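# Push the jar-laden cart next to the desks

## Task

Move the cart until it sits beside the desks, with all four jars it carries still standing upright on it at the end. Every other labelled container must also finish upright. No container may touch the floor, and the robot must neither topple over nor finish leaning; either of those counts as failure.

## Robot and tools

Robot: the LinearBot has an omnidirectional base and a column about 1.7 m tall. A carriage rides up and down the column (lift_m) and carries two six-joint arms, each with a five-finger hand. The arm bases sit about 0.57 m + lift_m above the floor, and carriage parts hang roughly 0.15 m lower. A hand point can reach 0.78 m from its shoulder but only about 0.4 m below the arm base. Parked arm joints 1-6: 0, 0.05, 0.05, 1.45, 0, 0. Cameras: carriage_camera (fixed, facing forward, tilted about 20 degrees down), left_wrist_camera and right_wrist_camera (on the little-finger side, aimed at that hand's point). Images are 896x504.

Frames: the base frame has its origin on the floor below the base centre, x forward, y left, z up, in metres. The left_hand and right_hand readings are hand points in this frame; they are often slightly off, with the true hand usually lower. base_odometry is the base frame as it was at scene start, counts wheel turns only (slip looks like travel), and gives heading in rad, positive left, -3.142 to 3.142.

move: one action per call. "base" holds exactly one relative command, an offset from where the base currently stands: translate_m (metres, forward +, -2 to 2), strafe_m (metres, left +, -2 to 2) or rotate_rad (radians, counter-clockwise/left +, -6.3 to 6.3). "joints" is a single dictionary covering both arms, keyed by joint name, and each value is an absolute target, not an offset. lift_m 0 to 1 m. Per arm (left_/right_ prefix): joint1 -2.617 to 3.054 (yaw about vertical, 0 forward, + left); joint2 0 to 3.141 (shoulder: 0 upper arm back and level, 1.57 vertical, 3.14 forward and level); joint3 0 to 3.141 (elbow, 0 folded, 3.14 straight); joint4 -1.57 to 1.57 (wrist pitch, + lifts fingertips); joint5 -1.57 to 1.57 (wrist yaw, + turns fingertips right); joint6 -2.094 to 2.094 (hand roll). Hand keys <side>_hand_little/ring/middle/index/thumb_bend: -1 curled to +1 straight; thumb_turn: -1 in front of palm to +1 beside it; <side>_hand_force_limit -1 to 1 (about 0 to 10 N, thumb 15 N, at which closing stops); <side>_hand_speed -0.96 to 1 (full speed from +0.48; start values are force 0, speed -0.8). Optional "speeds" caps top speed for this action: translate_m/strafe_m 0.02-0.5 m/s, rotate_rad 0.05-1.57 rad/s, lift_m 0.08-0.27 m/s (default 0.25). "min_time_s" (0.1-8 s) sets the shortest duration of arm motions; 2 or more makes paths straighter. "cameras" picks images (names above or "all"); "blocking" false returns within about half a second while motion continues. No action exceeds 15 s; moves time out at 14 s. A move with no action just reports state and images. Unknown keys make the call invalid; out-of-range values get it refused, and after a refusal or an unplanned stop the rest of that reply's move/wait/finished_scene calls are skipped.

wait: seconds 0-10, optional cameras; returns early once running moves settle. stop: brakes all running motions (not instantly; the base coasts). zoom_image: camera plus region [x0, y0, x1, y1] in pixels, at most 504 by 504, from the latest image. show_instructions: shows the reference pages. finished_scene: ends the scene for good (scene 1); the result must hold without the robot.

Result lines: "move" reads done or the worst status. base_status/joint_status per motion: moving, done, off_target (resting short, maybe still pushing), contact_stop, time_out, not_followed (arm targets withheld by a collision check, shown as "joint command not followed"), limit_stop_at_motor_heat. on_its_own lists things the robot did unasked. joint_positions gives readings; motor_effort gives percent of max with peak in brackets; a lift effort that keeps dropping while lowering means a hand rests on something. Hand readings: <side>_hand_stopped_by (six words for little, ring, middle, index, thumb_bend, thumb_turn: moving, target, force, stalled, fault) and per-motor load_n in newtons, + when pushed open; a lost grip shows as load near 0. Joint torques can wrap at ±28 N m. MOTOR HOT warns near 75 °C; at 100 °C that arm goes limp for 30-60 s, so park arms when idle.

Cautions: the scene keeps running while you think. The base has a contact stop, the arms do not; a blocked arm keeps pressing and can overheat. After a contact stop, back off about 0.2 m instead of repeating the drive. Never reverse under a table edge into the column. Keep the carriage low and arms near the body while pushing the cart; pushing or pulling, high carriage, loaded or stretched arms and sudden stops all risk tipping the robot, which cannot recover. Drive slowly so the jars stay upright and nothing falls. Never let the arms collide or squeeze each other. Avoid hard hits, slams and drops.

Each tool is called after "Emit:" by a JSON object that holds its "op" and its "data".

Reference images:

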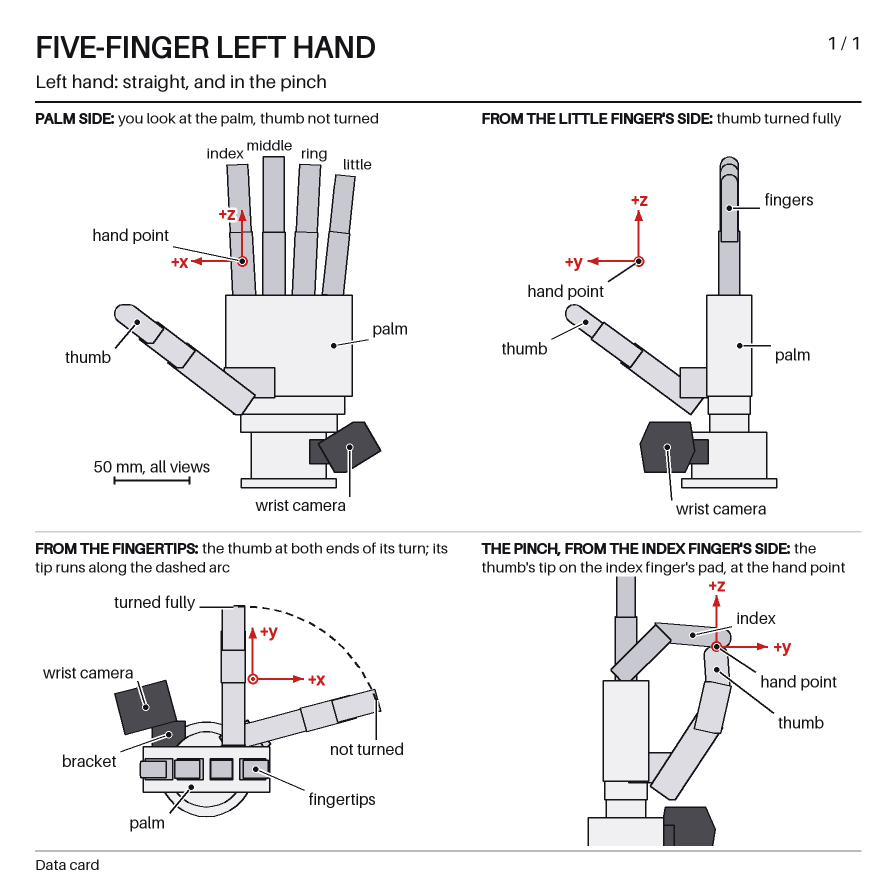

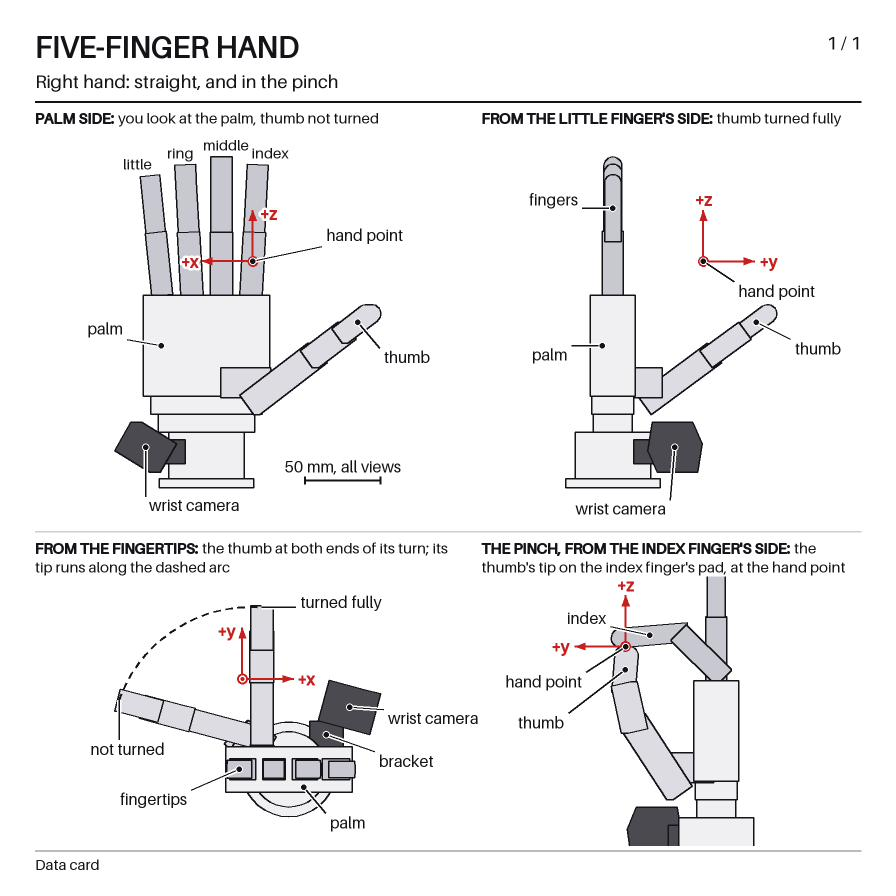

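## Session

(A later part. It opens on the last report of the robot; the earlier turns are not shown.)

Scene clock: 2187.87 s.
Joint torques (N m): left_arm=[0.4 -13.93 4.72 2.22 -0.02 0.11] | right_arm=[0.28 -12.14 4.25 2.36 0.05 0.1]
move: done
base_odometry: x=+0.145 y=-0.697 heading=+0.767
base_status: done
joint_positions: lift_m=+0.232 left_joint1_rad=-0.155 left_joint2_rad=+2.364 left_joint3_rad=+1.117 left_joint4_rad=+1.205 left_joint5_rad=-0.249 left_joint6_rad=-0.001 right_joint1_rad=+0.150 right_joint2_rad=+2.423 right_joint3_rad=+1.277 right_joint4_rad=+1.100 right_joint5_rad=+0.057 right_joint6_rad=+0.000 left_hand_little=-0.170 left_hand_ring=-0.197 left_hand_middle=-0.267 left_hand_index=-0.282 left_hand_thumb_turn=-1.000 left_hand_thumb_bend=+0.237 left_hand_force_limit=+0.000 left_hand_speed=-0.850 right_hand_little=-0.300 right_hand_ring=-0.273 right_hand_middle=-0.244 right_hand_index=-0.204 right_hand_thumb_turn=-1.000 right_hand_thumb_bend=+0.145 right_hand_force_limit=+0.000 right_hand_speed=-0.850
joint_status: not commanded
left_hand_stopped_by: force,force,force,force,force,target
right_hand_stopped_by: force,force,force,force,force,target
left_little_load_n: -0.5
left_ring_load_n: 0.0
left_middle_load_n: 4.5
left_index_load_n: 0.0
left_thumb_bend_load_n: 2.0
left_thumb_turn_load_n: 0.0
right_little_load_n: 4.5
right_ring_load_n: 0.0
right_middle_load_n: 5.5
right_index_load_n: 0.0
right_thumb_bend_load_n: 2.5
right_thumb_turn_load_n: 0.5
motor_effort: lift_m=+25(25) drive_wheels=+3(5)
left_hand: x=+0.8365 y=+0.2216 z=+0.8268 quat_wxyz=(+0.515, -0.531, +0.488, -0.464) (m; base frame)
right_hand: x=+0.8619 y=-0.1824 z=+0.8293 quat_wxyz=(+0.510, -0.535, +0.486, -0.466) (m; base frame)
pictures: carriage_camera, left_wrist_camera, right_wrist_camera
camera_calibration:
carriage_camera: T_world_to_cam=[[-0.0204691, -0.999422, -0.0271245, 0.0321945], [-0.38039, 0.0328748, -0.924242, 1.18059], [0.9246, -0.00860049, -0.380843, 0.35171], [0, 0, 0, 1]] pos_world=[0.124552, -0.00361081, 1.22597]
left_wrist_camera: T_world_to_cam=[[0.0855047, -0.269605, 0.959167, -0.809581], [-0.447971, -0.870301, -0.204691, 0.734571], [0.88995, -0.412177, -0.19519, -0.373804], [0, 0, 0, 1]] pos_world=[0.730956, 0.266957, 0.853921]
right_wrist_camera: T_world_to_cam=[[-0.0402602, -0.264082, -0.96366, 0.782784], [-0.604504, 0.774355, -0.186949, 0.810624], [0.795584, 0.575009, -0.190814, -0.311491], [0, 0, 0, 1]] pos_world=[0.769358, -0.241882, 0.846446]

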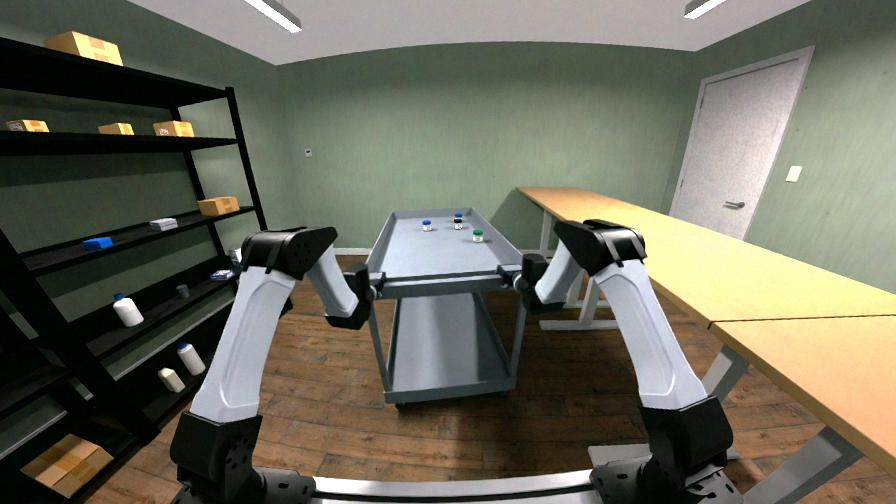

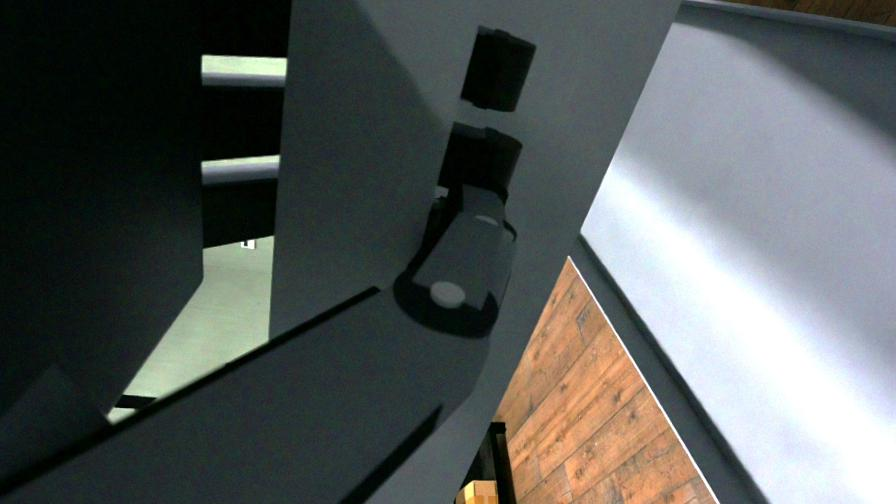

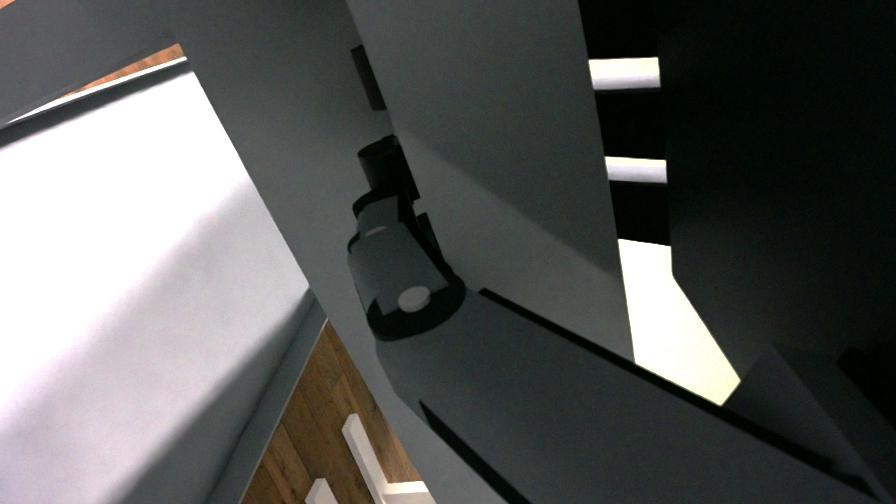

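Emit:
{"op": "move", "data": {"base": {"translate_m": -0.25}, "speeds": {"translate_m": 0.12}}}

Emit:
{"op": "move", "data": {"base": {"strafe_m": 0.15}, "speeds": {"strafe_m": 0.1}}}

Emit:
{"op": "move", "data": {"base": {"rotate_rad": -0.1}, "speeds": {"rotate_rad": 0.12}}}

Emit:
{"op": "move", "data": {"base": {"strafe_m": 0.18}, "speeds": {"strafe_m": 0.1}, "cameras": ["all"]}}

Emit:
{"op": "zoom_image", "data": {"camera": "carriage_camera", "region": [330, 190, 570, 430]}}

Scene clock: 2217.63 s.
Joint torques (N m): left_arm=[-0.62 -14.01 4.36 2.25 0.01 0.13] | right_arm=[-0.38 -12.11 3.9 2.42 0.2 0.05]
move: done
base_odometry: x=-0.035 y=-0.870 heading=+0.767
base_status: done
joint_positions: lift_m=+0.232 left_joint1_rad=-0.143 left_joint2_rad=+2.364 left_joint3_rad=+1.122 left_joint4_rad=+1.204 left_joint5_rad=-0.251 left_joint6_rad=+0.000 right_joint1_rad=+0.158 right_joint2_rad=+2.423 right_joint3_rad=+1.283 right_joint4_rad=+1.094 right_joint5_rad=+0.045 right_joint6_rad=+0.005 left_hand_little=-0.170 left_hand_ring=-0.197 left_hand_middle=-0.267 left_hand_index=-0.282 left_hand_thumb_turn=-1.000 left_hand_thumb_bend=+0.237 left_hand_force_limit=+0.000 left_hand_speed=-0.850 right_hand_little=-0.301 right_hand_ring=-0.273 right_hand_middle=-0.244 right_hand_index=-0.204 right_hand_thumb_turn=-1.000 right_hand_thumb_bend=+0.145 right_hand_force_limit=+0.000 right_hand_speed=-0.850
joint_status: not commanded
left_hand_stopped_by: force,force,force,force,force,target
right_hand_stopped_by: force,force,force,force,force,target
left_little_load_n: 0.0
left_ring_load_n: 0.0
left_middle_load_n: 4.5
left_index_load_n: 0.0
left_thumb_bend_load_n: 2.0
left_thumb_turn_load_n: 0.0
right_little_load_n: 0.0
right_ring_load_n: 0.0
right_middle_load_n: 5.5
right_index_load_n: 0.0
right_thumb_bend_load_n: 2.5
right_thumb_turn_load_n: 0.0
motor_effort: lift_m=+25(25) drive_wheels=+0(10)
left_hand: x=+0.8386 y=+0.2290 z=+0.8284 quat_wxyz=(+0.519, -0.534, +0.483, -0.461) (m; base frame)
right_hand: x=+0.8614 y=-0.1750 z=+0.8303 quat_wxyz=(+0.516, -0.539, +0.483, -0.459) (m; base frame)
pictures: none

Scene clock: 2219.83 s.
Joint torques (N m): left_arm=[2.95 -15.84 0.83 2.55 -1.22 0.33] | right_arm=[0.43 -11.97 6.78 1.92 -0.55 0.12]
move: done
base_odometry: x=-0.139 y=-0.763 heading=+0.766
base_status: done
joint_positions: lift_m=+0.232 left_joint1_rad=-0.183 left_joint2_rad=+2.380 left_joint3_rad=+1.165 left_joint4_rad=+1.176 left_joint5_rad=-0.126 left_joint6_rad=-0.019 right_joint1_rad=+0.148 right_joint2_rad=+2.423 right_joint3_rad=+1.243 right_joint4_rad=+1.137 right_joint5_rad=+0.109 right_joint6_rad=-0.003 left_hand_little=-0.170 left_hand_ring=-0.197 left_hand_middle=-0.267 left_hand_index=-0.279 left_hand_thumb_turn=-1.000 left_hand_thumb_bend=+0.237 left_hand_force_limit=+0.000 left_hand_speed=-0.850 right_hand_little=-0.301 right_hand_ring=-0.273 right_hand_middle=-0.244 right_hand_index=-0.204 right_hand_thumb_turn=-1.000 right_hand_thumb_bend=+0.145 right_hand_force_limit=+0.000 right_hand_speed=-0.850
joint_status: not commanded
left_hand_stopped_by: force,force,force,force,force,target
right_hand_stopped_by: force,force,force,force,force,target
left_little_load_n: 4.0
left_ring_load_n: 0.0
left_middle_load_n: 4.5
left_index_load_n: 24.0
left_thumb_bend_load_n: 2.0
left_thumb_turn_load_n: 0.5
right_little_load_n: -2.0
right_ring_load_n: -2.5
right_middle_load_n: 5.0
right_index_load_n: -1.0
right_thumb_bend_load_n: 2.5
right_thumb_turn_load_n: 0.5
motor_effort: lift_m=+25(25) drive_wheels=+4(8)
left_hand: x=+0.8402 y=+0.1778 z=+0.8296 quat_wxyz=(+0.473, -0.498, +0.520, -0.507) (m; base frame)
right_hand: x=+0.8578 y=-0.1953 z=+0.8248 quat_wxyz=(+0.497, -0.522, +0.499, -0.482) (m; base frame)
pictures: none

Scene clock: 2221.13 s.
Joint torques (N m): left_arm=[0.34 -15.6 4.33 2.08 0.02 0.17] | right_arm=[-0.34 -12.11 4.42 2.41 0.48 0.05]
move: done
base_odometry: x=-0.139 y=-0.762 heading=+0.667
base_status: done
joint_positions: lift_m=+0.232 left_joint1_rad=-0.154 left_joint2_rad=+2.380 left_joint3_rad=+1.121 left_joint4_rad=+1.220 left_joint5_rad=-0.251 left_joint6_rad=-0.004 right_joint1_rad=+0.157 right_joint2_rad=+2.423 right_joint3_rad=+1.275 right_joint4_rad=+1.095 right_joint5_rad=+0.023 right_joint6_rad=+0.006 left_hand_little=-0.170 left_hand_ring=-0.197 left_hand_middle=-0.267 left_hand_index=-0.282 left_hand_thumb_turn=-1.000 left_hand_thumb_bend=+0.237 left_hand_force_limit=+0.000 left_hand_speed=-0.850 right_hand_little=-0.300 right_hand_ring=-0.273 right_hand_middle=-0.244 right_hand_index=-0.204 right_hand_thumb_turn=-1.000 right_hand_thumb_bend=+0.145 right_hand_force_limit=+0.000 right_hand_speed=-0.850
joint_status: not commanded
left_hand_stopped_by: force,force,force,force,force,target
right_hand_stopped_by: force,force,force,force,force,target
left_little_load_n: -1.0
left_ring_load_n: 0.0
left_middle_load_n: 4.5
left_index_load_n: 0.0
left_thumb_bend_load_n: 2.0
left_thumb_turn_load_n: 0.5
right_little_load_n: 3.0
right_ring_load_n: 5.5
right_middle_load_n: 6.0
right_index_load_n: 0.0
right_thumb_bend_load_n: 2.0
right_thumb_turn_load_n: 0.5
motor_effort: lift_m=+25(25) drive_wheels=+4(6)
left_hand: x=+0.8371 y=+0.2223 z=+0.8229 quat_wxyz=(+0.515, -0.532, +0.486, -0.464) (m; base frame)
right_hand: x=+0.8584 y=-0.1716 z=+0.8276 quat_wxyz=(+0.519, -0.545, +0.479, -0.452) (m; base frame)
pictures: none

Scene clock: 2223.63 s.
Joint torques (N m): left_arm=[3.62 -15.79 2.28 2.41 -1.49 0.43] | right_arm=[-0.05 -12.04 5.81 2.16 -0.21 0.07]
move: done
base_odometry: x=-0.250 y=-0.621 heading=+0.666
base_status: done
joint_positions: lift_m=+0.232 left_joint1_rad=-0.190 left_joint2_rad=+2.380 left_joint3_rad=+1.146 left_joint4_rad=+1.189 left_joint5_rad=-0.104 left_joint6_rad=-0.028 right_joint1_rad=+0.153 right_joint2_rad=+2.423 right_joint3_rad=+1.255 right_joint4_rad=+1.118 right_joint5_rad=+0.080 right_joint6_rad=+0.003 left_hand_little=-0.169 left_hand_ring=-0.197 left_hand_middle=-0.267 left_hand_index=-0.281 left_hand_thumb_turn=-1.000 left_hand_thumb_bend=+0.237 left_hand_force_limit=+0.000 left_hand_speed=-0.850 right_hand_little=-0.301 right_hand_ring=-0.273 right_hand_middle=-0.244 right_hand_index=-0.204 right_hand_thumb_turn=-1.000 right_hand_thumb_bend=+0.145 right_hand_force_limit=+0.000 right_hand_speed=-0.850
joint_status: not commanded
left_hand_stopped_by: force,force,force,force,force,target
right_hand_stopped_by: force,force,force,force,force,target
left_little_load_n: 7.0
left_ring_load_n: 0.0
left_middle_load_n: 4.5
left_index_load_n: 11.0
left_thumb_bend_load_n: 2.0
left_thumb_turn_load_n: 0.5
right_little_load_n: -3.5
right_ring_load_n: -2.0
right_middle_load_n: 5.5
right_index_load_n: 0.0
right_thumb_bend_load_n: 2.0
right_thumb_turn_load_n: 0.5
motor_effort: lift_m=+25(25) drive_wheels=+6(10)
left_hand: x=+0.8339 y=+0.1696 z=+0.8255 quat_wxyz=(+0.461, -0.495, +0.527, -0.514) (m; base frame)
right_hand: x=+0.8580 y=-0.1855 z=+0.8251 quat_wxyz=(+0.505, -0.531, +0.493, -0.470) (m; base frame)
pictures: carriage_camera, left_wrist_camera, right_wrist_camera
camera_calibration:
carriage_camera: T_world_to_cam=[[-0.0204691, -0.999422, -0.0271245, 0.0321945], [-0.38039, 0.0328748, -0.924242, 1.18059], [0.9246, -0.00860049, -0.380843, 0.35171], [0, 0, 0, 1]] pos_world=[0.124552, -0.00361081, 1.22597]
left_wrist_camera: T_world_to_cam=[[0.043226, -0.249514, 0.967406, -0.797158], [-0.596673, -0.7831, -0.175317, 0.772881], [0.801319, -0.569647, -0.182729, -0.302902], [0, 0, 0, 1]] pos_world=[0.738336, 0.233793, 0.851326]
right_wrist_camera: T_world_to_cam=[[-0.0490771, -0.261793, -0.963875, 0.785904], [-0.588932, 0.787012, -0.18377, 0.796243], [0.806691, 0.558638, -0.192803, -0.318372], [0, 0, 0, 1]] pos_world=[0.764331, -0.243054, 0.842456]

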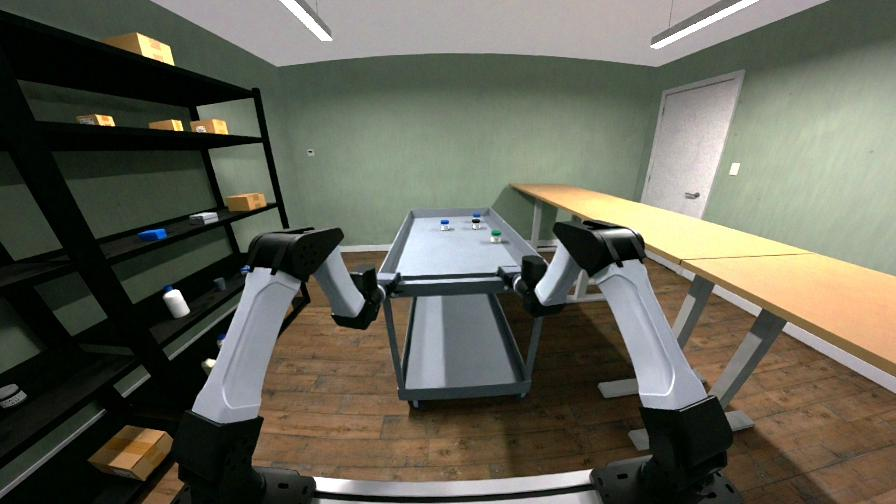

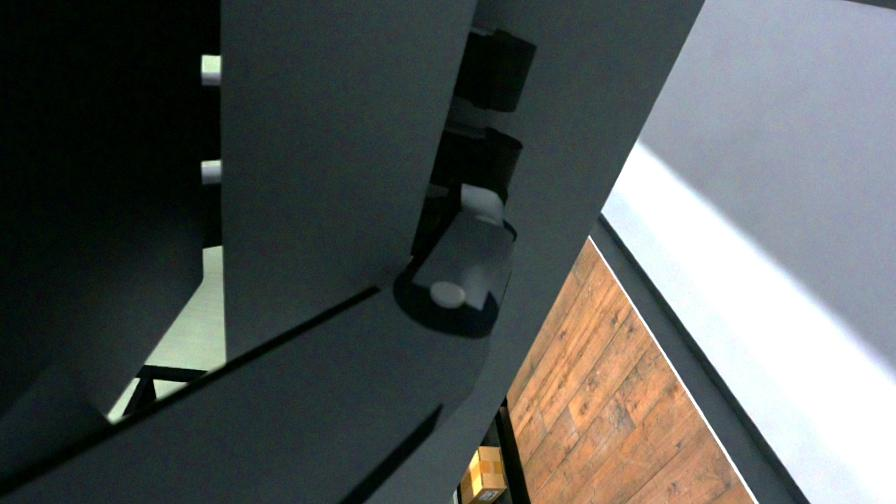

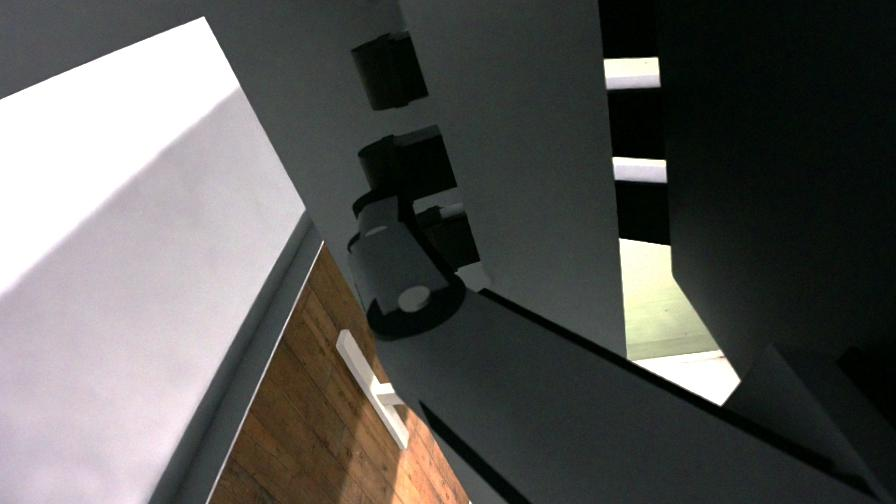

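Scaled by 2.100 from the camera's 896x504 image, which has a finer 1280x720 frame.

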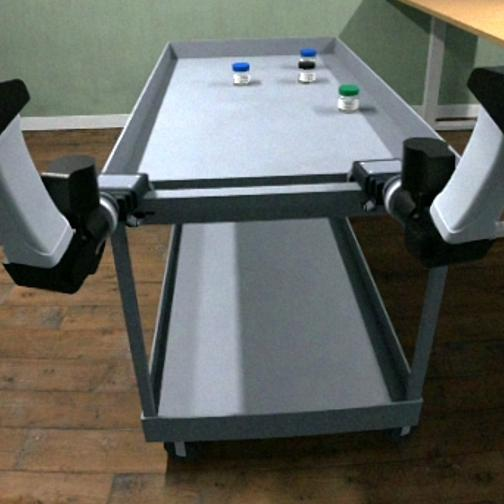

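Emit:
{"op": "move", "data": {"base": {"rotate_rad": -0.12}, "speeds": {"rotate_rad": 0.15}}}

Emit:
{"op": "move", "data": {"base": {"strafe_m": 0.18}, "speeds": {"strafe_m": 0.12}}}

Emit:
{"op": "move", "data": {"base": {"rotate_rad": -0.1}, "speeds": {"rotate_rad": 0.15}}}

Emit:
{"op": "move", "data": {"base": {"strafe_m": 0.18}, "speeds": {"strafe_m": 0.12}}}

Emit:
{"op": "move", "data": {"base": {"rotate_rad": -0.1}, "speeds": {"rotate_rad": 0.15}}}

Emit:
{"op": "move", "data": {"base": {"strafe_m": 0.14}, "speeds": {"strafe_m": 0.12}, "cameras": ["all"]}}

Emit:
{"op": "zoom_image", "data": {"camera": "carriage_camera", "region": [330, 190, 570, 430]}}

Scene clock: 2237.93 s.
Joint torques (N m): left_arm=[-0.49 -14.09 8.77 1.58 1.05 0.1] | right_arm=[-2.86 -13.79 0.91 2.8 0.75 -0.02]
move: done
base_odometry: x=-0.250 y=-0.621 heading=+0.548
base_status: done
joint_positions: lift_m=+0.232 left_joint1_rad=-0.145 left_joint2_rad=+2.369 left_joint3_rad=+1.067 left_joint4_rad=+1.270 left_joint5_rad=-0.354 left_joint6_rad=+0.002 right_joint1_rad=+0.186 right_joint2_rad=+2.440 right_joint3_rad=+1.323 right_joint4_rad=+1.063 right_joint5_rad=-0.002 right_joint6_rad=+0.011 left_hand_little=-0.170 left_hand_ring=-0.197 left_hand_middle=-0.267 left_hand_index=-0.282 left_hand_thumb_turn=-1.000 left_hand_thumb_bend=+0.237 left_hand_force_limit=+0.000 left_hand_speed=-0.850 right_hand_little=-0.300 right_hand_ring=-0.272 right_hand_middle=-0.244 right_hand_index=-0.203 right_hand_thumb_turn=-1.000 right_hand_thumb_bend=+0.144 right_hand_force_limit=+0.000 right_hand_speed=-0.850
joint_status: not commanded
left_hand_stopped_by: force,force,force,force,force,target
right_hand_stopped_by: force,force,force,force,force,target
left_little_load_n: 0.0
left_ring_load_n: 0.0
left_middle_load_n: 4.5
left_index_load_n: -7.0
left_thumb_bend_load_n: 2.0
left_thumb_turn_load_n: 0.5
right_little_load_n: 4.0
right_ring_load_n: 10.5
right_middle_load_n: 11.0
right_index_load_n: 6.5
right_thumb_bend_load_n: 0.0
right_thumb_turn_load_n: 0.0
motor_effort: lift_m=+25(25) drive_wheels=+13(14)
left_hand: x=+0.8269 y=+0.2499 z=+0.8214 quat_wxyz=(+0.544, -0.555, +0.456, -0.435) (m; base frame)
right_hand: x=+0.8614 y=-0.1471 z=+0.8284 quat_wxyz=(+0.532, -0.557, +0.466, -0.436) (m; base frame)
pictures: none

Scene clock: 2240.20 s.
Joint torques (N m): left_arm=[2.62 -14.42 5.2 2.07 -1.19 0.43] | right_arm=[0.25 -13.65 3.82 2.19 0.11 0.05]
move: done
base_odometry: x=-0.344 y=-0.467 heading=+0.547
base_status: done
joint_positions: lift_m=+0.232 left_joint1_rad=-0.178 left_joint2_rad=+2.369 left_joint3_rad=+1.112 left_joint4_rad=+1.222 left_joint5_rad=-0.135 left_joint6_rad=-0.027 right_joint1_rad=+0.151 right_joint2_rad=+2.440 right_joint3_rad=+1.283 right_joint4_rad=+1.112 right_joint5_rad=+0.053 right_joint6_rad=+0.005 left_hand_little=-0.170 left_hand_ring=-0.197 left_hand_middle=-0.267 left_hand_index=-0.281 left_hand_thumb_turn=-1.000 left_hand_thumb_bend=+0.237 left_hand_force_limit=+0.000 left_hand_speed=-0.850 right_hand_little=-0.301 right_hand_ring=-0.273 right_hand_middle=-0.244 right_hand_index=-0.204 right_hand_thumb_turn=-1.000 right_hand_thumb_bend=+0.144 right_hand_force_limit=+0.000 right_hand_speed=-0.850
joint_status: not commanded
left_hand_stopped_by: force,force,force,force,force,target
right_hand_stopped_by: force,force,force,force,force,target
left_little_load_n: 2.5
left_ring_load_n: 0.0
left_middle_load_n: 4.5
left_index_load_n: 1.5
left_thumb_bend_load_n: 2.0
left_thumb_turn_load_n: 0.5
right_little_load_n: -1.5
right_ring_load_n: 0.0
right_middle_load_n: 5.0
right_index_load_n: 0.0
right_thumb_bend_load_n: 1.0
right_thumb_turn_load_n: 0.0
motor_effort: lift_m=+25(25) drive_wheels=+6(15)
left_hand: x=+0.8307 y=+0.1836 z=+0.8276 quat_wxyz=(+0.475, -0.503, +0.514, -0.507) (m; base frame)
right_hand: x=+0.8622 y=-0.1807 z=+0.8244 quat_wxyz=(+0.513, -0.535, +0.486, -0.463) (m; base frame)
pictures: none

Scene clock: 2241.37 s.
Joint torques (N m): left_arm=[-0.25 -13.7 8.96 1.47 1.21 0.08] | right_arm=[-2.33 -14.08 0.77 2.85 0.8 0]
move: done
base_odometry: x=-0.344 y=-0.467 heading=+0.449
base_status: done
joint_positions: lift_m=+0.232 left_joint1_rad=-0.147 left_joint2_rad=+2.365 left_joint3_rad=+1.065 left_joint4_rad=+1.280 left_joint5_rad=-0.368 left_joint6_rad=+0.003 right_joint1_rad=+0.179 right_joint2_rad=+2.443 right_joint3_rad=+1.325 right_joint4_rad=+1.059 right_joint5_rad=-0.005 right_joint6_rad=+0.011 left_hand_little=-0.170 left_hand_ring=-0.197 left_hand_middle=-0.267 left_hand_index=-0.282 left_hand_thumb_turn=-1.000 left_hand_thumb_bend=+0.237 left_hand_force_limit=+0.000 left_hand_speed=-0.850 right_hand_little=-0.300 right_hand_ring=-0.272 right_hand_middle=-0.244 right_hand_index=-0.203 right_hand_thumb_turn=-1.000 right_hand_thumb_bend=+0.144 right_hand_force_limit=+0.000 right_hand_speed=-0.850
joint_status: not commanded
left_hand_stopped_by: force,force,force,force,force,target
right_hand_stopped_by: force,force,force,force,force,target
left_little_load_n: 0.0
left_ring_load_n: 0.0
left_middle_load_n: 4.5
left_index_load_n: -7.5
left_thumb_bend_load_n: 2.0
left_thumb_turn_load_n: 0.0
right_little_load_n: 6.5
right_ring_load_n: 12.5
right_middle_load_n: 11.5
right_index_load_n: 5.5
right_thumb_bend_load_n: 0.0
right_thumb_turn_load_n: 0.0
motor_effort: lift_m=+25(25) drive_wheels=+12(15)
left_hand: x=+0.8272 y=+0.2515 z=+0.8254 quat_wxyz=(+0.549, -0.555, +0.449, -0.435) (m; base frame)
right_hand: x=+0.8621 y=-0.1506 z=+0.8264 quat_wxyz=(+0.530, -0.557, +0.468, -0.435) (m; base frame)
pictures: none

Scene clock: 2243.63 s.
Joint torques (N m): left_arm=[2.65 -14.06 5.23 2.03 -1.17 0.45] | right_arm=[0.13 -13.9 3.52 2.25 0.2 0.05]
move: done
base_odometry: x=-0.422 y=-0.305 heading=+0.448
base_status: done
joint_positions: lift_m=+0.232 left_joint1_rad=-0.179 left_joint2_rad=+2.365 left_joint3_rad=+1.111 left_joint4_rad=+1.228 left_joint5_rad=-0.132 left_joint6_rad=-0.028 right_joint1_rad=+0.151 right_joint2_rad=+2.443 right_joint3_rad=+1.287 right_joint4_rad=+1.109 right_joint5_rad=+0.046 right_joint6_rad=+0.005 left_hand_little=-0.170 left_hand_ring=-0.197 left_hand_middle=-0.267 left_hand_index=-0.282 left_hand_thumb_turn=-1.000 left_hand_thumb_bend=+0.237 left_hand_force_limit=+0.000 left_hand_speed=-0.850 right_hand_little=-0.301 right_hand_ring=-0.273 right_hand_middle=-0.244 right_hand_index=-0.204 right_hand_thumb_turn=-1.000 right_hand_thumb_bend=+0.144 right_hand_force_limit=+0.000 right_hand_speed=-0.850
joint_status: not commanded
left_hand_stopped_by: force,force,force,force,force,target
right_hand_stopped_by: force,force,force,force,force,target
left_little_load_n: 2.5
left_ring_load_n: 0.0
left_middle_load_n: 4.5
left_index_load_n: 0.0
left_thumb_bend_load_n: 2.0
left_thumb_turn_load_n: 0.0
right_little_load_n: -0.5
right_ring_load_n: 0.0
right_middle_load_n: 5.5
right_index_load_n: 0.0
right_thumb_bend_load_n: 0.5
right_thumb_turn_load_n: 0.0
motor_effort: lift_m=+25(25) drive_wheels=+4(16)
left_hand: x=+0.8309 y=+0.1824 z=+0.8308 quat_wxyz=(+0.475, -0.501, +0.512, -0.511) (m; base frame)
right_hand: x=+0.8625 y=-0.1794 z=+0.8235 quat_wxyz=(+0.514, -0.537, +0.485, -0.461) (m; base frame)
pictures: none

Scene clock: 2244.80 s.
Joint torques (N m): left_arm=[-0.12 -13.52 9.25 1.41 1.22 0.06] | right_arm=[-2.65 -14.34 0.39 2.86 0.83 -0.02]
move: done
base_odometry: x=-0.422 y=-0.305 heading=+0.350
base_status: done
joint_positions: lift_m=+0.232 left_joint1_rad=-0.149 left_joint2_rad=+2.364 left_joint3_rad=+1.061 left_joint4_rad=+1.286 left_joint5_rad=-0.369 left_joint6_rad=+0.006 right_joint1_rad=+0.183 right_joint2_rad=+2.446 right_joint3_rad=+1.330 right_joint4_rad=+1.058 right_joint5_rad=-0.007 right_joint6_rad=+0.011 left_hand_little=-0.170 left_hand_ring=-0.197 left_hand_middle=-0.267 left_hand_index=-0.282 left_hand_thumb_turn=-1.000 left_hand_thumb_bend=+0.237 left_hand_force_limit=+0.000 left_hand_speed=-0.850 right_hand_little=-0.300 right_hand_ring=-0.272 right_hand_middle=-0.244 right_hand_index=-0.203 right_hand_thumb_turn=-1.000 right_hand_thumb_bend=+0.144 right_hand_force_limit=+0.000 right_hand_speed=-0.850
joint_status: not commanded
left_hand_stopped_by: force,force,force,force,force,target
right_hand_stopped_by: force,force,force,force,force,target
left_little_load_n: 0.5
left_ring_load_n: 0.0
left_middle_load_n: 4.5
left_index_load_n: -8.0
left_thumb_bend_load_n: 1.5
left_thumb_turn_load_n: 0.0
right_little_load_n: 6.5
right_ring_load_n: 13.0
right_middle_load_n: 12.0
right_index_load_n: 6.5
right_thumb_bend_load_n: 0.5
right_thumb_turn_load_n: 0.0
motor_effort: lift_m=+25(25) drive_wheels=+13(16)
left_hand: x=+0.8264 y=+0.2508 z=+0.8260 quat_wxyz=(+0.550, -0.554, +0.449, -0.435) (m; base frame)
right_hand: x=+0.8624 y=-0.1475 z=+0.8265 quat_wxyz=(+0.532, -0.558, +0.467, -0.434) (m; base frame)
pictures: none

Scene clock: 2246.73 s.
Joint torques (N m): left_arm=[2.03 -13.87 5.71 2.01 -0.81 0.32] | right_arm=[-0.09 -14.15 3.19 2.26 0.19 0.05]
move: done
base_odometry: x=-0.470 y=-0.174 heading=+0.349
base_status: done
joint_positions: lift_m=+0.232 left_joint1_rad=-0.172 left_joint2_rad=+2.364 left_joint3_rad=+1.106 left_joint4_rad=+1.230 left_joint5_rad=-0.166 left_joint6_rad=-0.017 right_joint1_rad=+0.154 right_joint2_rad=+2.446 right_joint3_rad=+1.291 right_joint4_rad=+1.109 right_joint5_rad=+0.046 right_joint6_rad=+0.005 left_hand_little=-0.170 left_hand_ring=-0.197 left_hand_middle=-0.267 left_hand_index=-0.282 left_hand_thumb_turn=-1.000 left_hand_thumb_bend=+0.237 left_hand_force_limit=+0.000 left_hand_speed=-0.850 right_hand_little=-0.301 right_hand_ring=-0.273 right_hand_middle=-0.244 right_hand_index=-0.204 right_hand_thumb_turn=-1.000 right_hand_thumb_bend=+0.144 right_hand_force_limit=+0.000 right_hand_speed=-0.850
joint_status: not commanded
left_hand_stopped_by: force,force,force,force,force,target
right_hand_stopped_by: force,force,force,force,force,target
left_little_load_n: 0.5
left_ring_load_n: 0.0
left_middle_load_n: 4.5
left_index_load_n: 0.0
left_thumb_bend_load_n: 2.0
left_thumb_turn_load_n: 0.0
right_little_load_n: 0.0
right_ring_load_n: 0.0
right_middle_load_n: 5.5
right_index_load_n: 0.0
right_thumb_bend_load_n: 0.5
right_thumb_turn_load_n: 0.0
motor_effort: lift_m=+25(25) drive_wheels=+4(16)
left_hand: x=+0.8317 y=+0.1944 z=+0.8294 quat_wxyz=(+0.488, -0.509, +0.505, -0.497) (m; base frame)
right_hand: x=+0.8630 y=-0.1771 z=+0.8234 quat_wxyz=(+0.515, -0.537, +0.484, -0.461) (m; base frame)
pictures: carriage_camera, left_wrist_camera, right_wrist_camera
camera_calibration:
carriage_camera: T_world_to_cam=[[-0.0204691, -0.999422, -0.0271245, 0.0321945], [-0.38039, 0.0328748, -0.924242, 1.18059], [0.9246, -0.00860049, -0.380843, 0.35171], [0, 0, 0, 1]] pos_world=[0.124552, -0.00361081, 1.22597]
left_wrist_camera: T_world_to_cam=[[0.0465078, -0.255131, 0.965787, -0.794892], [-0.529252, -0.826272, -0.192789, 0.75839], [0.847189, -0.502179, -0.173457, -0.345169], [0, 0, 0, 1]] pos_world=[0.730772, 0.250497, 0.854034]
right_wrist_camera: T_world_to_cam=[[-0.037148, -0.259126, -0.965129, 0.777948], [-0.615564, 0.766743, -0.182169, 0.810342], [0.787211, 0.587332, -0.187992, -0.309434], [0, 0, 0, 1]] pos_world=[0.771306, -0.237997, 0.840268]

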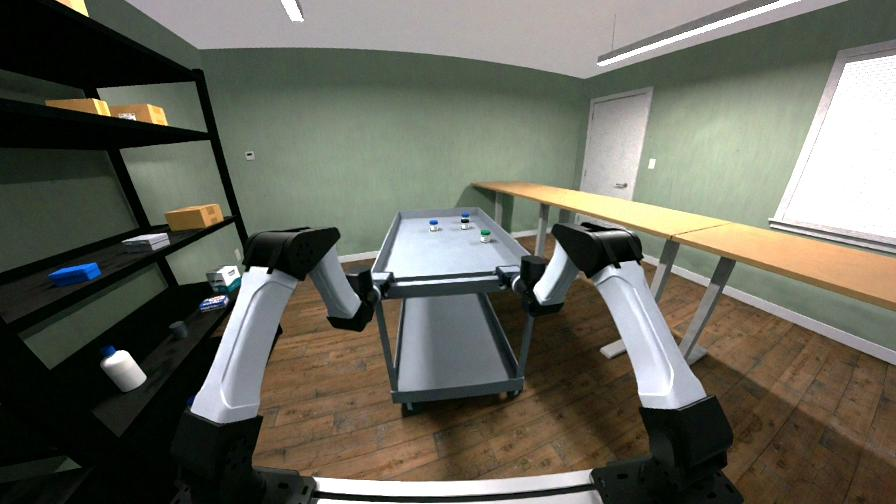

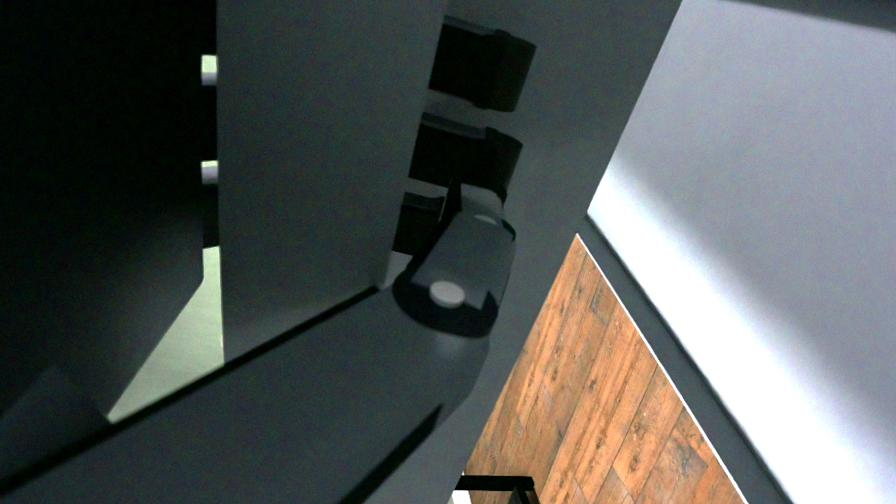

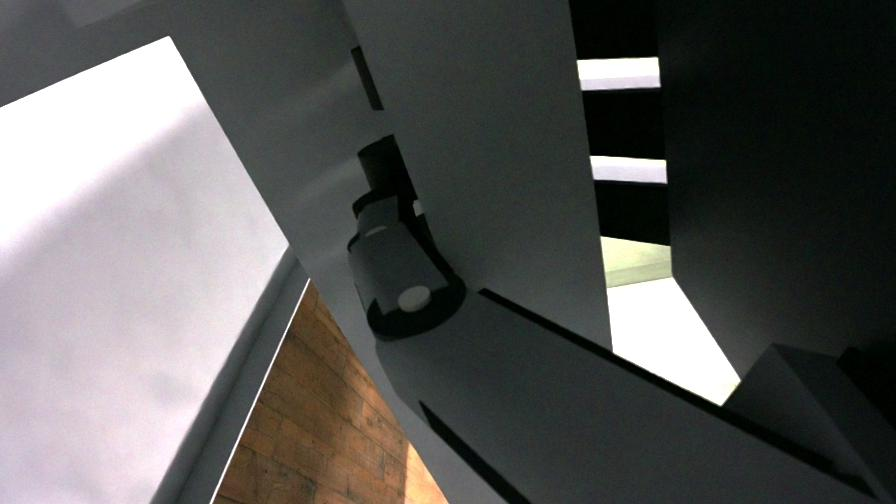

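Scaled by 2.100 from the camera's 896x504 image, which has a finer 1280x720 frame.

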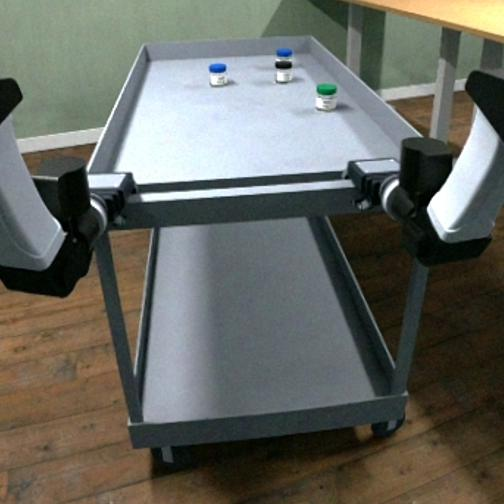

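Emit:
{"op": "move", "data": {"base": {"rotate_rad": -0.1}, "speeds": {"rotate_rad": 0.15}}}

Emit:
{"op": "move", "data": {"base": {"strafe_m": 0.18}, "speeds": {"strafe_m": 0.12}}}

Emit:
{"op": "move", "data": {"base": {"rotate_rad": -0.09}, "speeds": {"rotate_rad": 0.15}}}

Emit:
{"op": "move", "data": {"base": {"strafe_m": 0.16}, "speeds": {"strafe_m": 0.12}}}

Emit:
{"op": "move", "data": {"base": {"translate_m": 0.1}, "speeds": {"translate_m": 0.08}, "cameras": ["all"]}}

Emit:
{"op": "zoom_image", "data": {"camera": "carriage_camera", "region": [330, 190, 570, 430]}}

Scene clock: 2269.50 s.
Joint torques (N m): left_arm=[0.29 -12.78 11.69 1.1 1.76 -0.01] | right_arm=[-4.29 -15.21 -0.94 2.9 0.94 -0.01]
move: done
base_odometry: x=-0.470 y=-0.174 heading=+0.251
base_status: done
joint_positions: lift_m=+0.232 left_joint1_rad=-0.153 left_joint2_rad=+2.358 left_joint3_rad=+1.031 left_joint4_rad=+1.315 left_joint5_rad=-0.420 left_joint6_rad=+0.011 right_joint1_rad=+0.202 right_joint2_rad=+2.456 right_joint3_rad=+1.347 right_joint4_rad=+1.053 right_joint5_rad=-0.016 right_joint6_rad=+0.012 left_hand_little=-0.170 left_hand_ring=-0.197 left_hand_middle=-0.267 left_hand_index=-0.283 left_hand_thumb_turn=-1.000 left_hand_thumb_bend=+0.238 left_hand_force_limit=+0.000 left_hand_speed=-0.850 right_hand_little=-0.300 right_hand_ring=-0.272 right_hand_middle=-0.243 right_hand_index=-0.203 right_hand_thumb_turn=-1.000 right_hand_thumb_bend=+0.144 right_hand_force_limit=+0.000 right_hand_speed=-0.850
joint_status: not commanded
left_hand_stopped_by: force,force,force,force,force,target
right_hand_stopped_by: force,force,force,force,force,target
left_little_load_n: 0.0
left_ring_load_n: 0.0
left_middle_load_n: 4.5
left_index_load_n: -11.0
left_thumb_bend_load_n: 2.0
left_thumb_turn_load_n: 0.0
right_little_load_n: 8.0
right_ring_load_n: 16.0
right_middle_load_n: 15.5
right_index_load_n: 10.0
right_thumb_bend_load_n: 0.0
right_thumb_turn_load_n: 0.0
motor_effort: lift_m=+25(25) drive_wheels=+17(21)
left_hand: x=+0.8193 y=+0.2592 z=+0.8257 quat_wxyz=(+0.562, -0.562, +0.436, -0.422) (m; base frame)
right_hand: x=+0.8621 y=-0.1332 z=+0.8265 quat_wxyz=(+0.539, -0.564, +0.458, -0.427) (m; base frame)
pictures: none

Scene clock: 2271.77 s.
Joint torques (N m): left_arm=[2.06 -13.24 5.67 2.1 -0.97 0.35] | right_arm=[-0.13 -14.95 3.14 2.08 0.18 0.07]
move: done
base_odometry: x=-0.514 y=+0.001 heading=+0.250
base_status: done
joint_positions: lift_m=+0.232 left_joint1_rad=-0.173 left_joint2_rad=+2.358 left_joint3_rad=+1.106 left_joint4_rad=+1.221 left_joint5_rad=-0.154 left_joint6_rad=-0.020 right_joint1_rad=+0.155 right_joint2_rad=+2.456 right_joint3_rad=+1.291 right_joint4_rad=+1.124 right_joint5_rad=+0.048 right_joint6_rad=+0.003 left_hand_little=-0.170 left_hand_ring=-0.197 left_hand_middle=-0.267 left_hand_index=-0.282 left_hand_thumb_turn=-1.000 left_hand_thumb_bend=+0.238 left_hand_force_limit=+0.000 left_hand_speed=-0.850 right_hand_little=-0.301 right_hand_ring=-0.273 right_hand_middle=-0.244 right_hand_index=-0.204 right_hand_thumb_turn=-1.000 right_hand_thumb_bend=+0.144 right_hand_force_limit=+0.000 right_hand_speed=-0.850
joint_status: not commanded
left_hand_stopped_by: force,force,force,force,force,target
right_hand_stopped_by: force,force,force,force,force,target
left_little_load_n: 1.5
left_ring_load_n: 0.0
left_middle_load_n: 4.5
left_index_load_n: -0.5
left_thumb_bend_load_n: 2.0
left_thumb_turn_load_n: 0.0
right_little_load_n: 0.0
right_ring_load_n: 0.0
right_middle_load_n: 5.5
right_index_load_n: 0.0
right_thumb_bend_load_n: 0.0
right_thumb_turn_load_n: 0.0
motor_effort: lift_m=+25(25) drive_wheels=+3(19)
left_hand: x=+0.8314 y=+0.1914 z=+0.8309 quat_wxyz=(+0.484, -0.507, +0.508, -0.500) (m; base frame)
right_hand: x=+0.8630 y=-0.1772 z=+0.8211 quat_wxyz=(+0.516, -0.536, +0.482, -0.462) (m; base frame)
pictures: none

Scene clock: 2272.87 s.
Joint torques (N m): left_arm=[0.31 -12.88 10.29 1.36 1.37 0.01] | right_arm=[-3.56 -14.78 -0.25 2.86 0.89 -0.01]
move: done
base_odometry: x=-0.514 y=+0.001 heading=+0.162
base_status: done
joint_positions: lift_m=+0.232 left_joint1_rad=-0.154 left_joint2_rad=+2.358 left_joint3_rad=+1.048 left_joint4_rad=+1.290 left_joint5_rad=-0.385 left_joint6_rad=+0.009 right_joint1_rad=+0.194 right_joint2_rad=+2.451 right_joint3_rad=+1.338 right_joint4_rad=+1.058 right_joint5_rad=-0.012 right_joint6_rad=+0.011 left_hand_little=-0.170 left_hand_ring=-0.197 left_hand_middle=-0.267 left_hand_index=-0.282 left_hand_thumb_turn=-1.000 left_hand_thumb_bend=+0.238 left_hand_force_limit=+0.000 left_hand_speed=-0.850 right_hand_little=-0.300 right_hand_ring=-0.272 right_hand_middle=-0.244 right_hand_index=-0.203 right_hand_thumb_turn=-1.000 right_hand_thumb_bend=+0.144 right_hand_force_limit=+0.000 right_hand_speed=-0.850
joint_status: not commanded
left_hand_stopped_by: force,force,force,force,force,target
right_hand_stopped_by: force,force,force,force,force,target
left_little_load_n: 0.0
left_ring_load_n: 0.0
left_middle_load_n: 4.5
left_index_load_n: -9.0
left_thumb_bend_load_n: 2.0
left_thumb_turn_load_n: 0.0
right_little_load_n: 5.5
right_ring_load_n: 13.0
right_middle_load_n: 13.0
right_index_load_n: 8.0
right_thumb_bend_load_n: 0.0
right_thumb_turn_load_n: 0.0
motor_effort: lift_m=+25(25) drive_wheels=+16(16)
left_hand: x=+0.8233 y=+0.2515 z=+0.8257 quat_wxyz=(+0.553, -0.556, +0.448, -0.431) (m; base frame)
right_hand: x=+0.8621 y=-0.1396 z=+0.8268 quat_wxyz=(+0.536, -0.561, +0.461, -0.430) (m; base frame)
pictures: none

Scene clock: 2274.97 s.
Joint torques (N m): left_arm=[2.15 -13.39 5.75 2.09 -0.94 0.34] | right_arm=[-0.25 -14.57 3.11 2.13 0.18 0.05]
move: done
base_odometry: x=-0.540 y=+0.158 heading=+0.161
base_status: done
joint_positions: lift_m=+0.232 left_joint1_rad=-0.173 left_joint2_rad=+2.358 left_joint3_rad=+1.105 left_joint4_rad=+1.221 left_joint5_rad=-0.159 left_joint6_rad=-0.020 right_joint1_rad=+0.155 right_joint2_rad=+2.451 right_joint3_rad=+1.291 right_joint4_rad=+1.119 right_joint5_rad=+0.048 right_joint6_rad=+0.004 left_hand_little=-0.170 left_hand_ring=-0.197 left_hand_middle=-0.267 left_hand_index=-0.282 left_hand_thumb_turn=-1.000 left_hand_thumb_bend=+0.238 left_hand_force_limit=+0.000 left_hand_speed=-0.850 right_hand_little=-0.301 right_hand_ring=-0.273 right_hand_middle=-0.244 right_hand_index=-0.204 right_hand_thumb_turn=-1.000 right_hand_thumb_bend=+0.144 right_hand_force_limit=+0.000 right_hand_speed=-0.850
joint_status: not commanded
left_hand_stopped_by: force,force,force,force,force,target
right_hand_stopped_by: force,force,force,force,force,target
left_little_load_n: 1.5
left_ring_load_n: 0.0
left_middle_load_n: 4.5
left_index_load_n: 0.0
left_thumb_bend_load_n: 1.5
left_thumb_turn_load_n: 0.0
right_little_load_n: 0.0
right_ring_load_n: 0.0
right_middle_load_n: 5.5
right_index_load_n: 0.0
right_thumb_bend_load_n: 0.5
right_thumb_turn_load_n: 0.0
motor_effort: lift_m=+25(25) drive_wheels=+4(16)
left_hand: x=+0.8312 y=+0.1921 z=+0.8306 quat_wxyz=(+0.485, -0.508, +0.507, -0.499) (m; base frame)
right_hand: x=+0.8631 y=-0.1769 z=+0.8229 quat_wxyz=(+0.516, -0.536, +0.483, -0.462) (m; base frame)
pictures: none

Scene clock: 2276.83 s.
Joint torques (N m): left_arm=[1.1 -13.29 5.89 2.1 -0.55 0.23] | right_arm=[-0.46 -14.48 3.85 2.12 0.24 0.06]
move: done
base_odometry: x=-0.441 y=+0.175 heading=+0.162
base_status: done
joint_positions: lift_m=+0.232 left_joint1_rad=-0.162 left_joint2_rad=+2.358 left_joint3_rad=+1.104 left_joint4_rad=+1.218 left_joint5_rad=-0.200 left_joint6_rad=-0.011 right_joint1_rad=+0.158 right_joint2_rad=+2.450 right_joint3_rad=+1.282 right_joint4_rad=+1.121 right_joint5_rad=+0.044 right_joint6_rad=+0.004 left_hand_little=-0.170 left_hand_ring=-0.197 left_hand_middle=-0.267 left_hand_index=-0.282 left_hand_thumb_turn=-1.000 left_hand_thumb_bend=+0.238 left_hand_force_limit=+0.000 left_hand_speed=-0.850 right_hand_little=-0.301 right_hand_ring=-0.273 right_hand_middle=-0.244 right_hand_index=-0.204 right_hand_thumb_turn=-1.000 right_hand_thumb_bend=+0.144 right_hand_force_limit=+0.000 right_hand_speed=-0.850
joint_status: not commanded
left_hand_stopped_by: force,force,force,force,force,target
right_hand_stopped_by: force,force,force,force,force,target
left_little_load_n: 0.0
left_ring_load_n: 0.0
left_middle_load_n: 4.5
left_index_load_n: 0.0
left_thumb_bend_load_n: 2.0
left_thumb_turn_load_n: 0.0
right_little_load_n: 0.0
right_ring_load_n: 0.0
right_middle_load_n: 5.0
right_index_load_n: 0.0
right_thumb_bend_load_n: 0.5
right_thumb_turn_load_n: 0.0
motor_effort: lift_m=+25(25) drive_wheels=-3(8)
left_hand: x=+0.8328 y=+0.2073 z=+0.8287 quat_wxyz=(+0.499, -0.519, +0.498, -0.482) (m; base frame)
right_hand: x=+0.8603 y=-0.1746 z=+0.8201 quat_wxyz=(+0.516, -0.540, +0.482, -0.459) (m; base frame)
pictures: carriage_camera, left_wrist_camera, right_wrist_camera
camera_calibration:
carriage_camera: T_world_to_cam=[[-0.0204691, -0.999422, -0.0271245, 0.0321945], [-0.38039, 0.0328748, -0.924242, 1.18059], [0.9246, -0.00860049, -0.380843, 0.35171], [0, 0, 0, 1]] pos_world=[0.124552, -0.00361081, 1.22597]
left_wrist_camera: T_world_to_cam=[[0.0652948, -0.26168, 0.962943, -0.802894], [-0.494653, -0.846581, -0.196518, 0.748034], [0.866634, -0.463491, -0.184718, -0.354677], [0, 0, 0, 1]] pos_world=[0.729817, 0.25878, 0.854628]
right_wrist_camera: T_world_to_cam=[[-0.0368443, -0.260508, -0.964768, 0.774499], [-0.6208, 0.762507, -0.182185, 0.809998], [0.783103, 0.592216, -0.189817, -0.303535], [0, 0, 0, 1]] pos_world=[0.769082, -0.236107, 0.837166]

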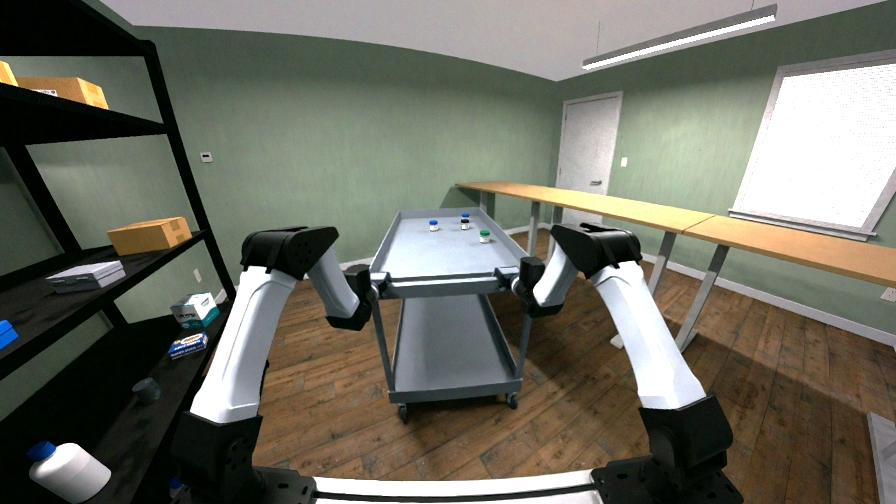

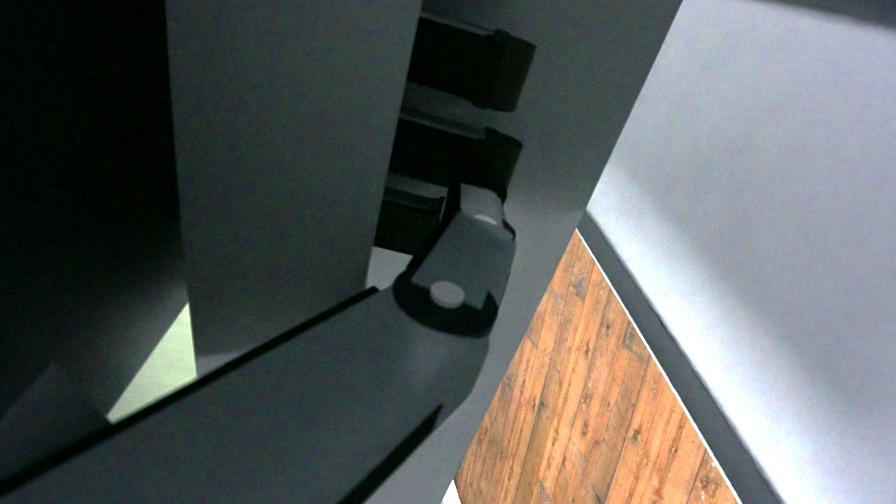

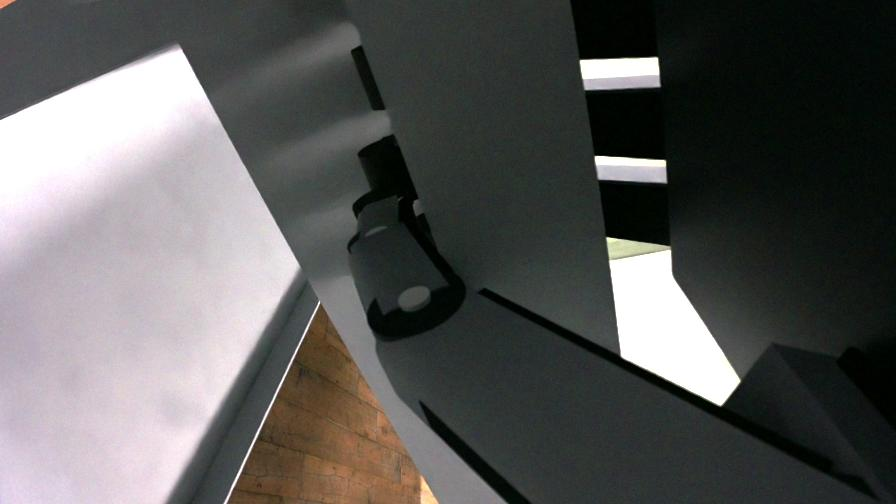

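Scaled by 2.100 from the camera's 896x504 image, which has a finer 1280x720 frame.

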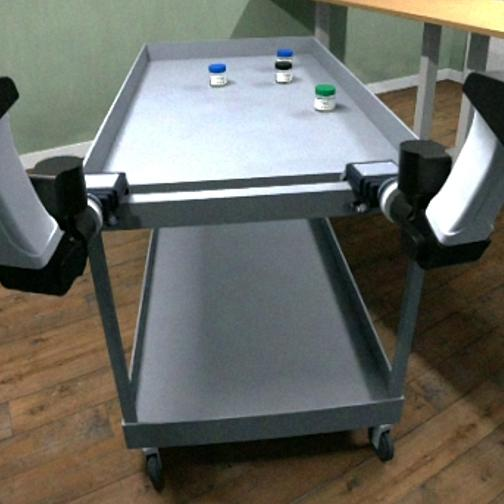

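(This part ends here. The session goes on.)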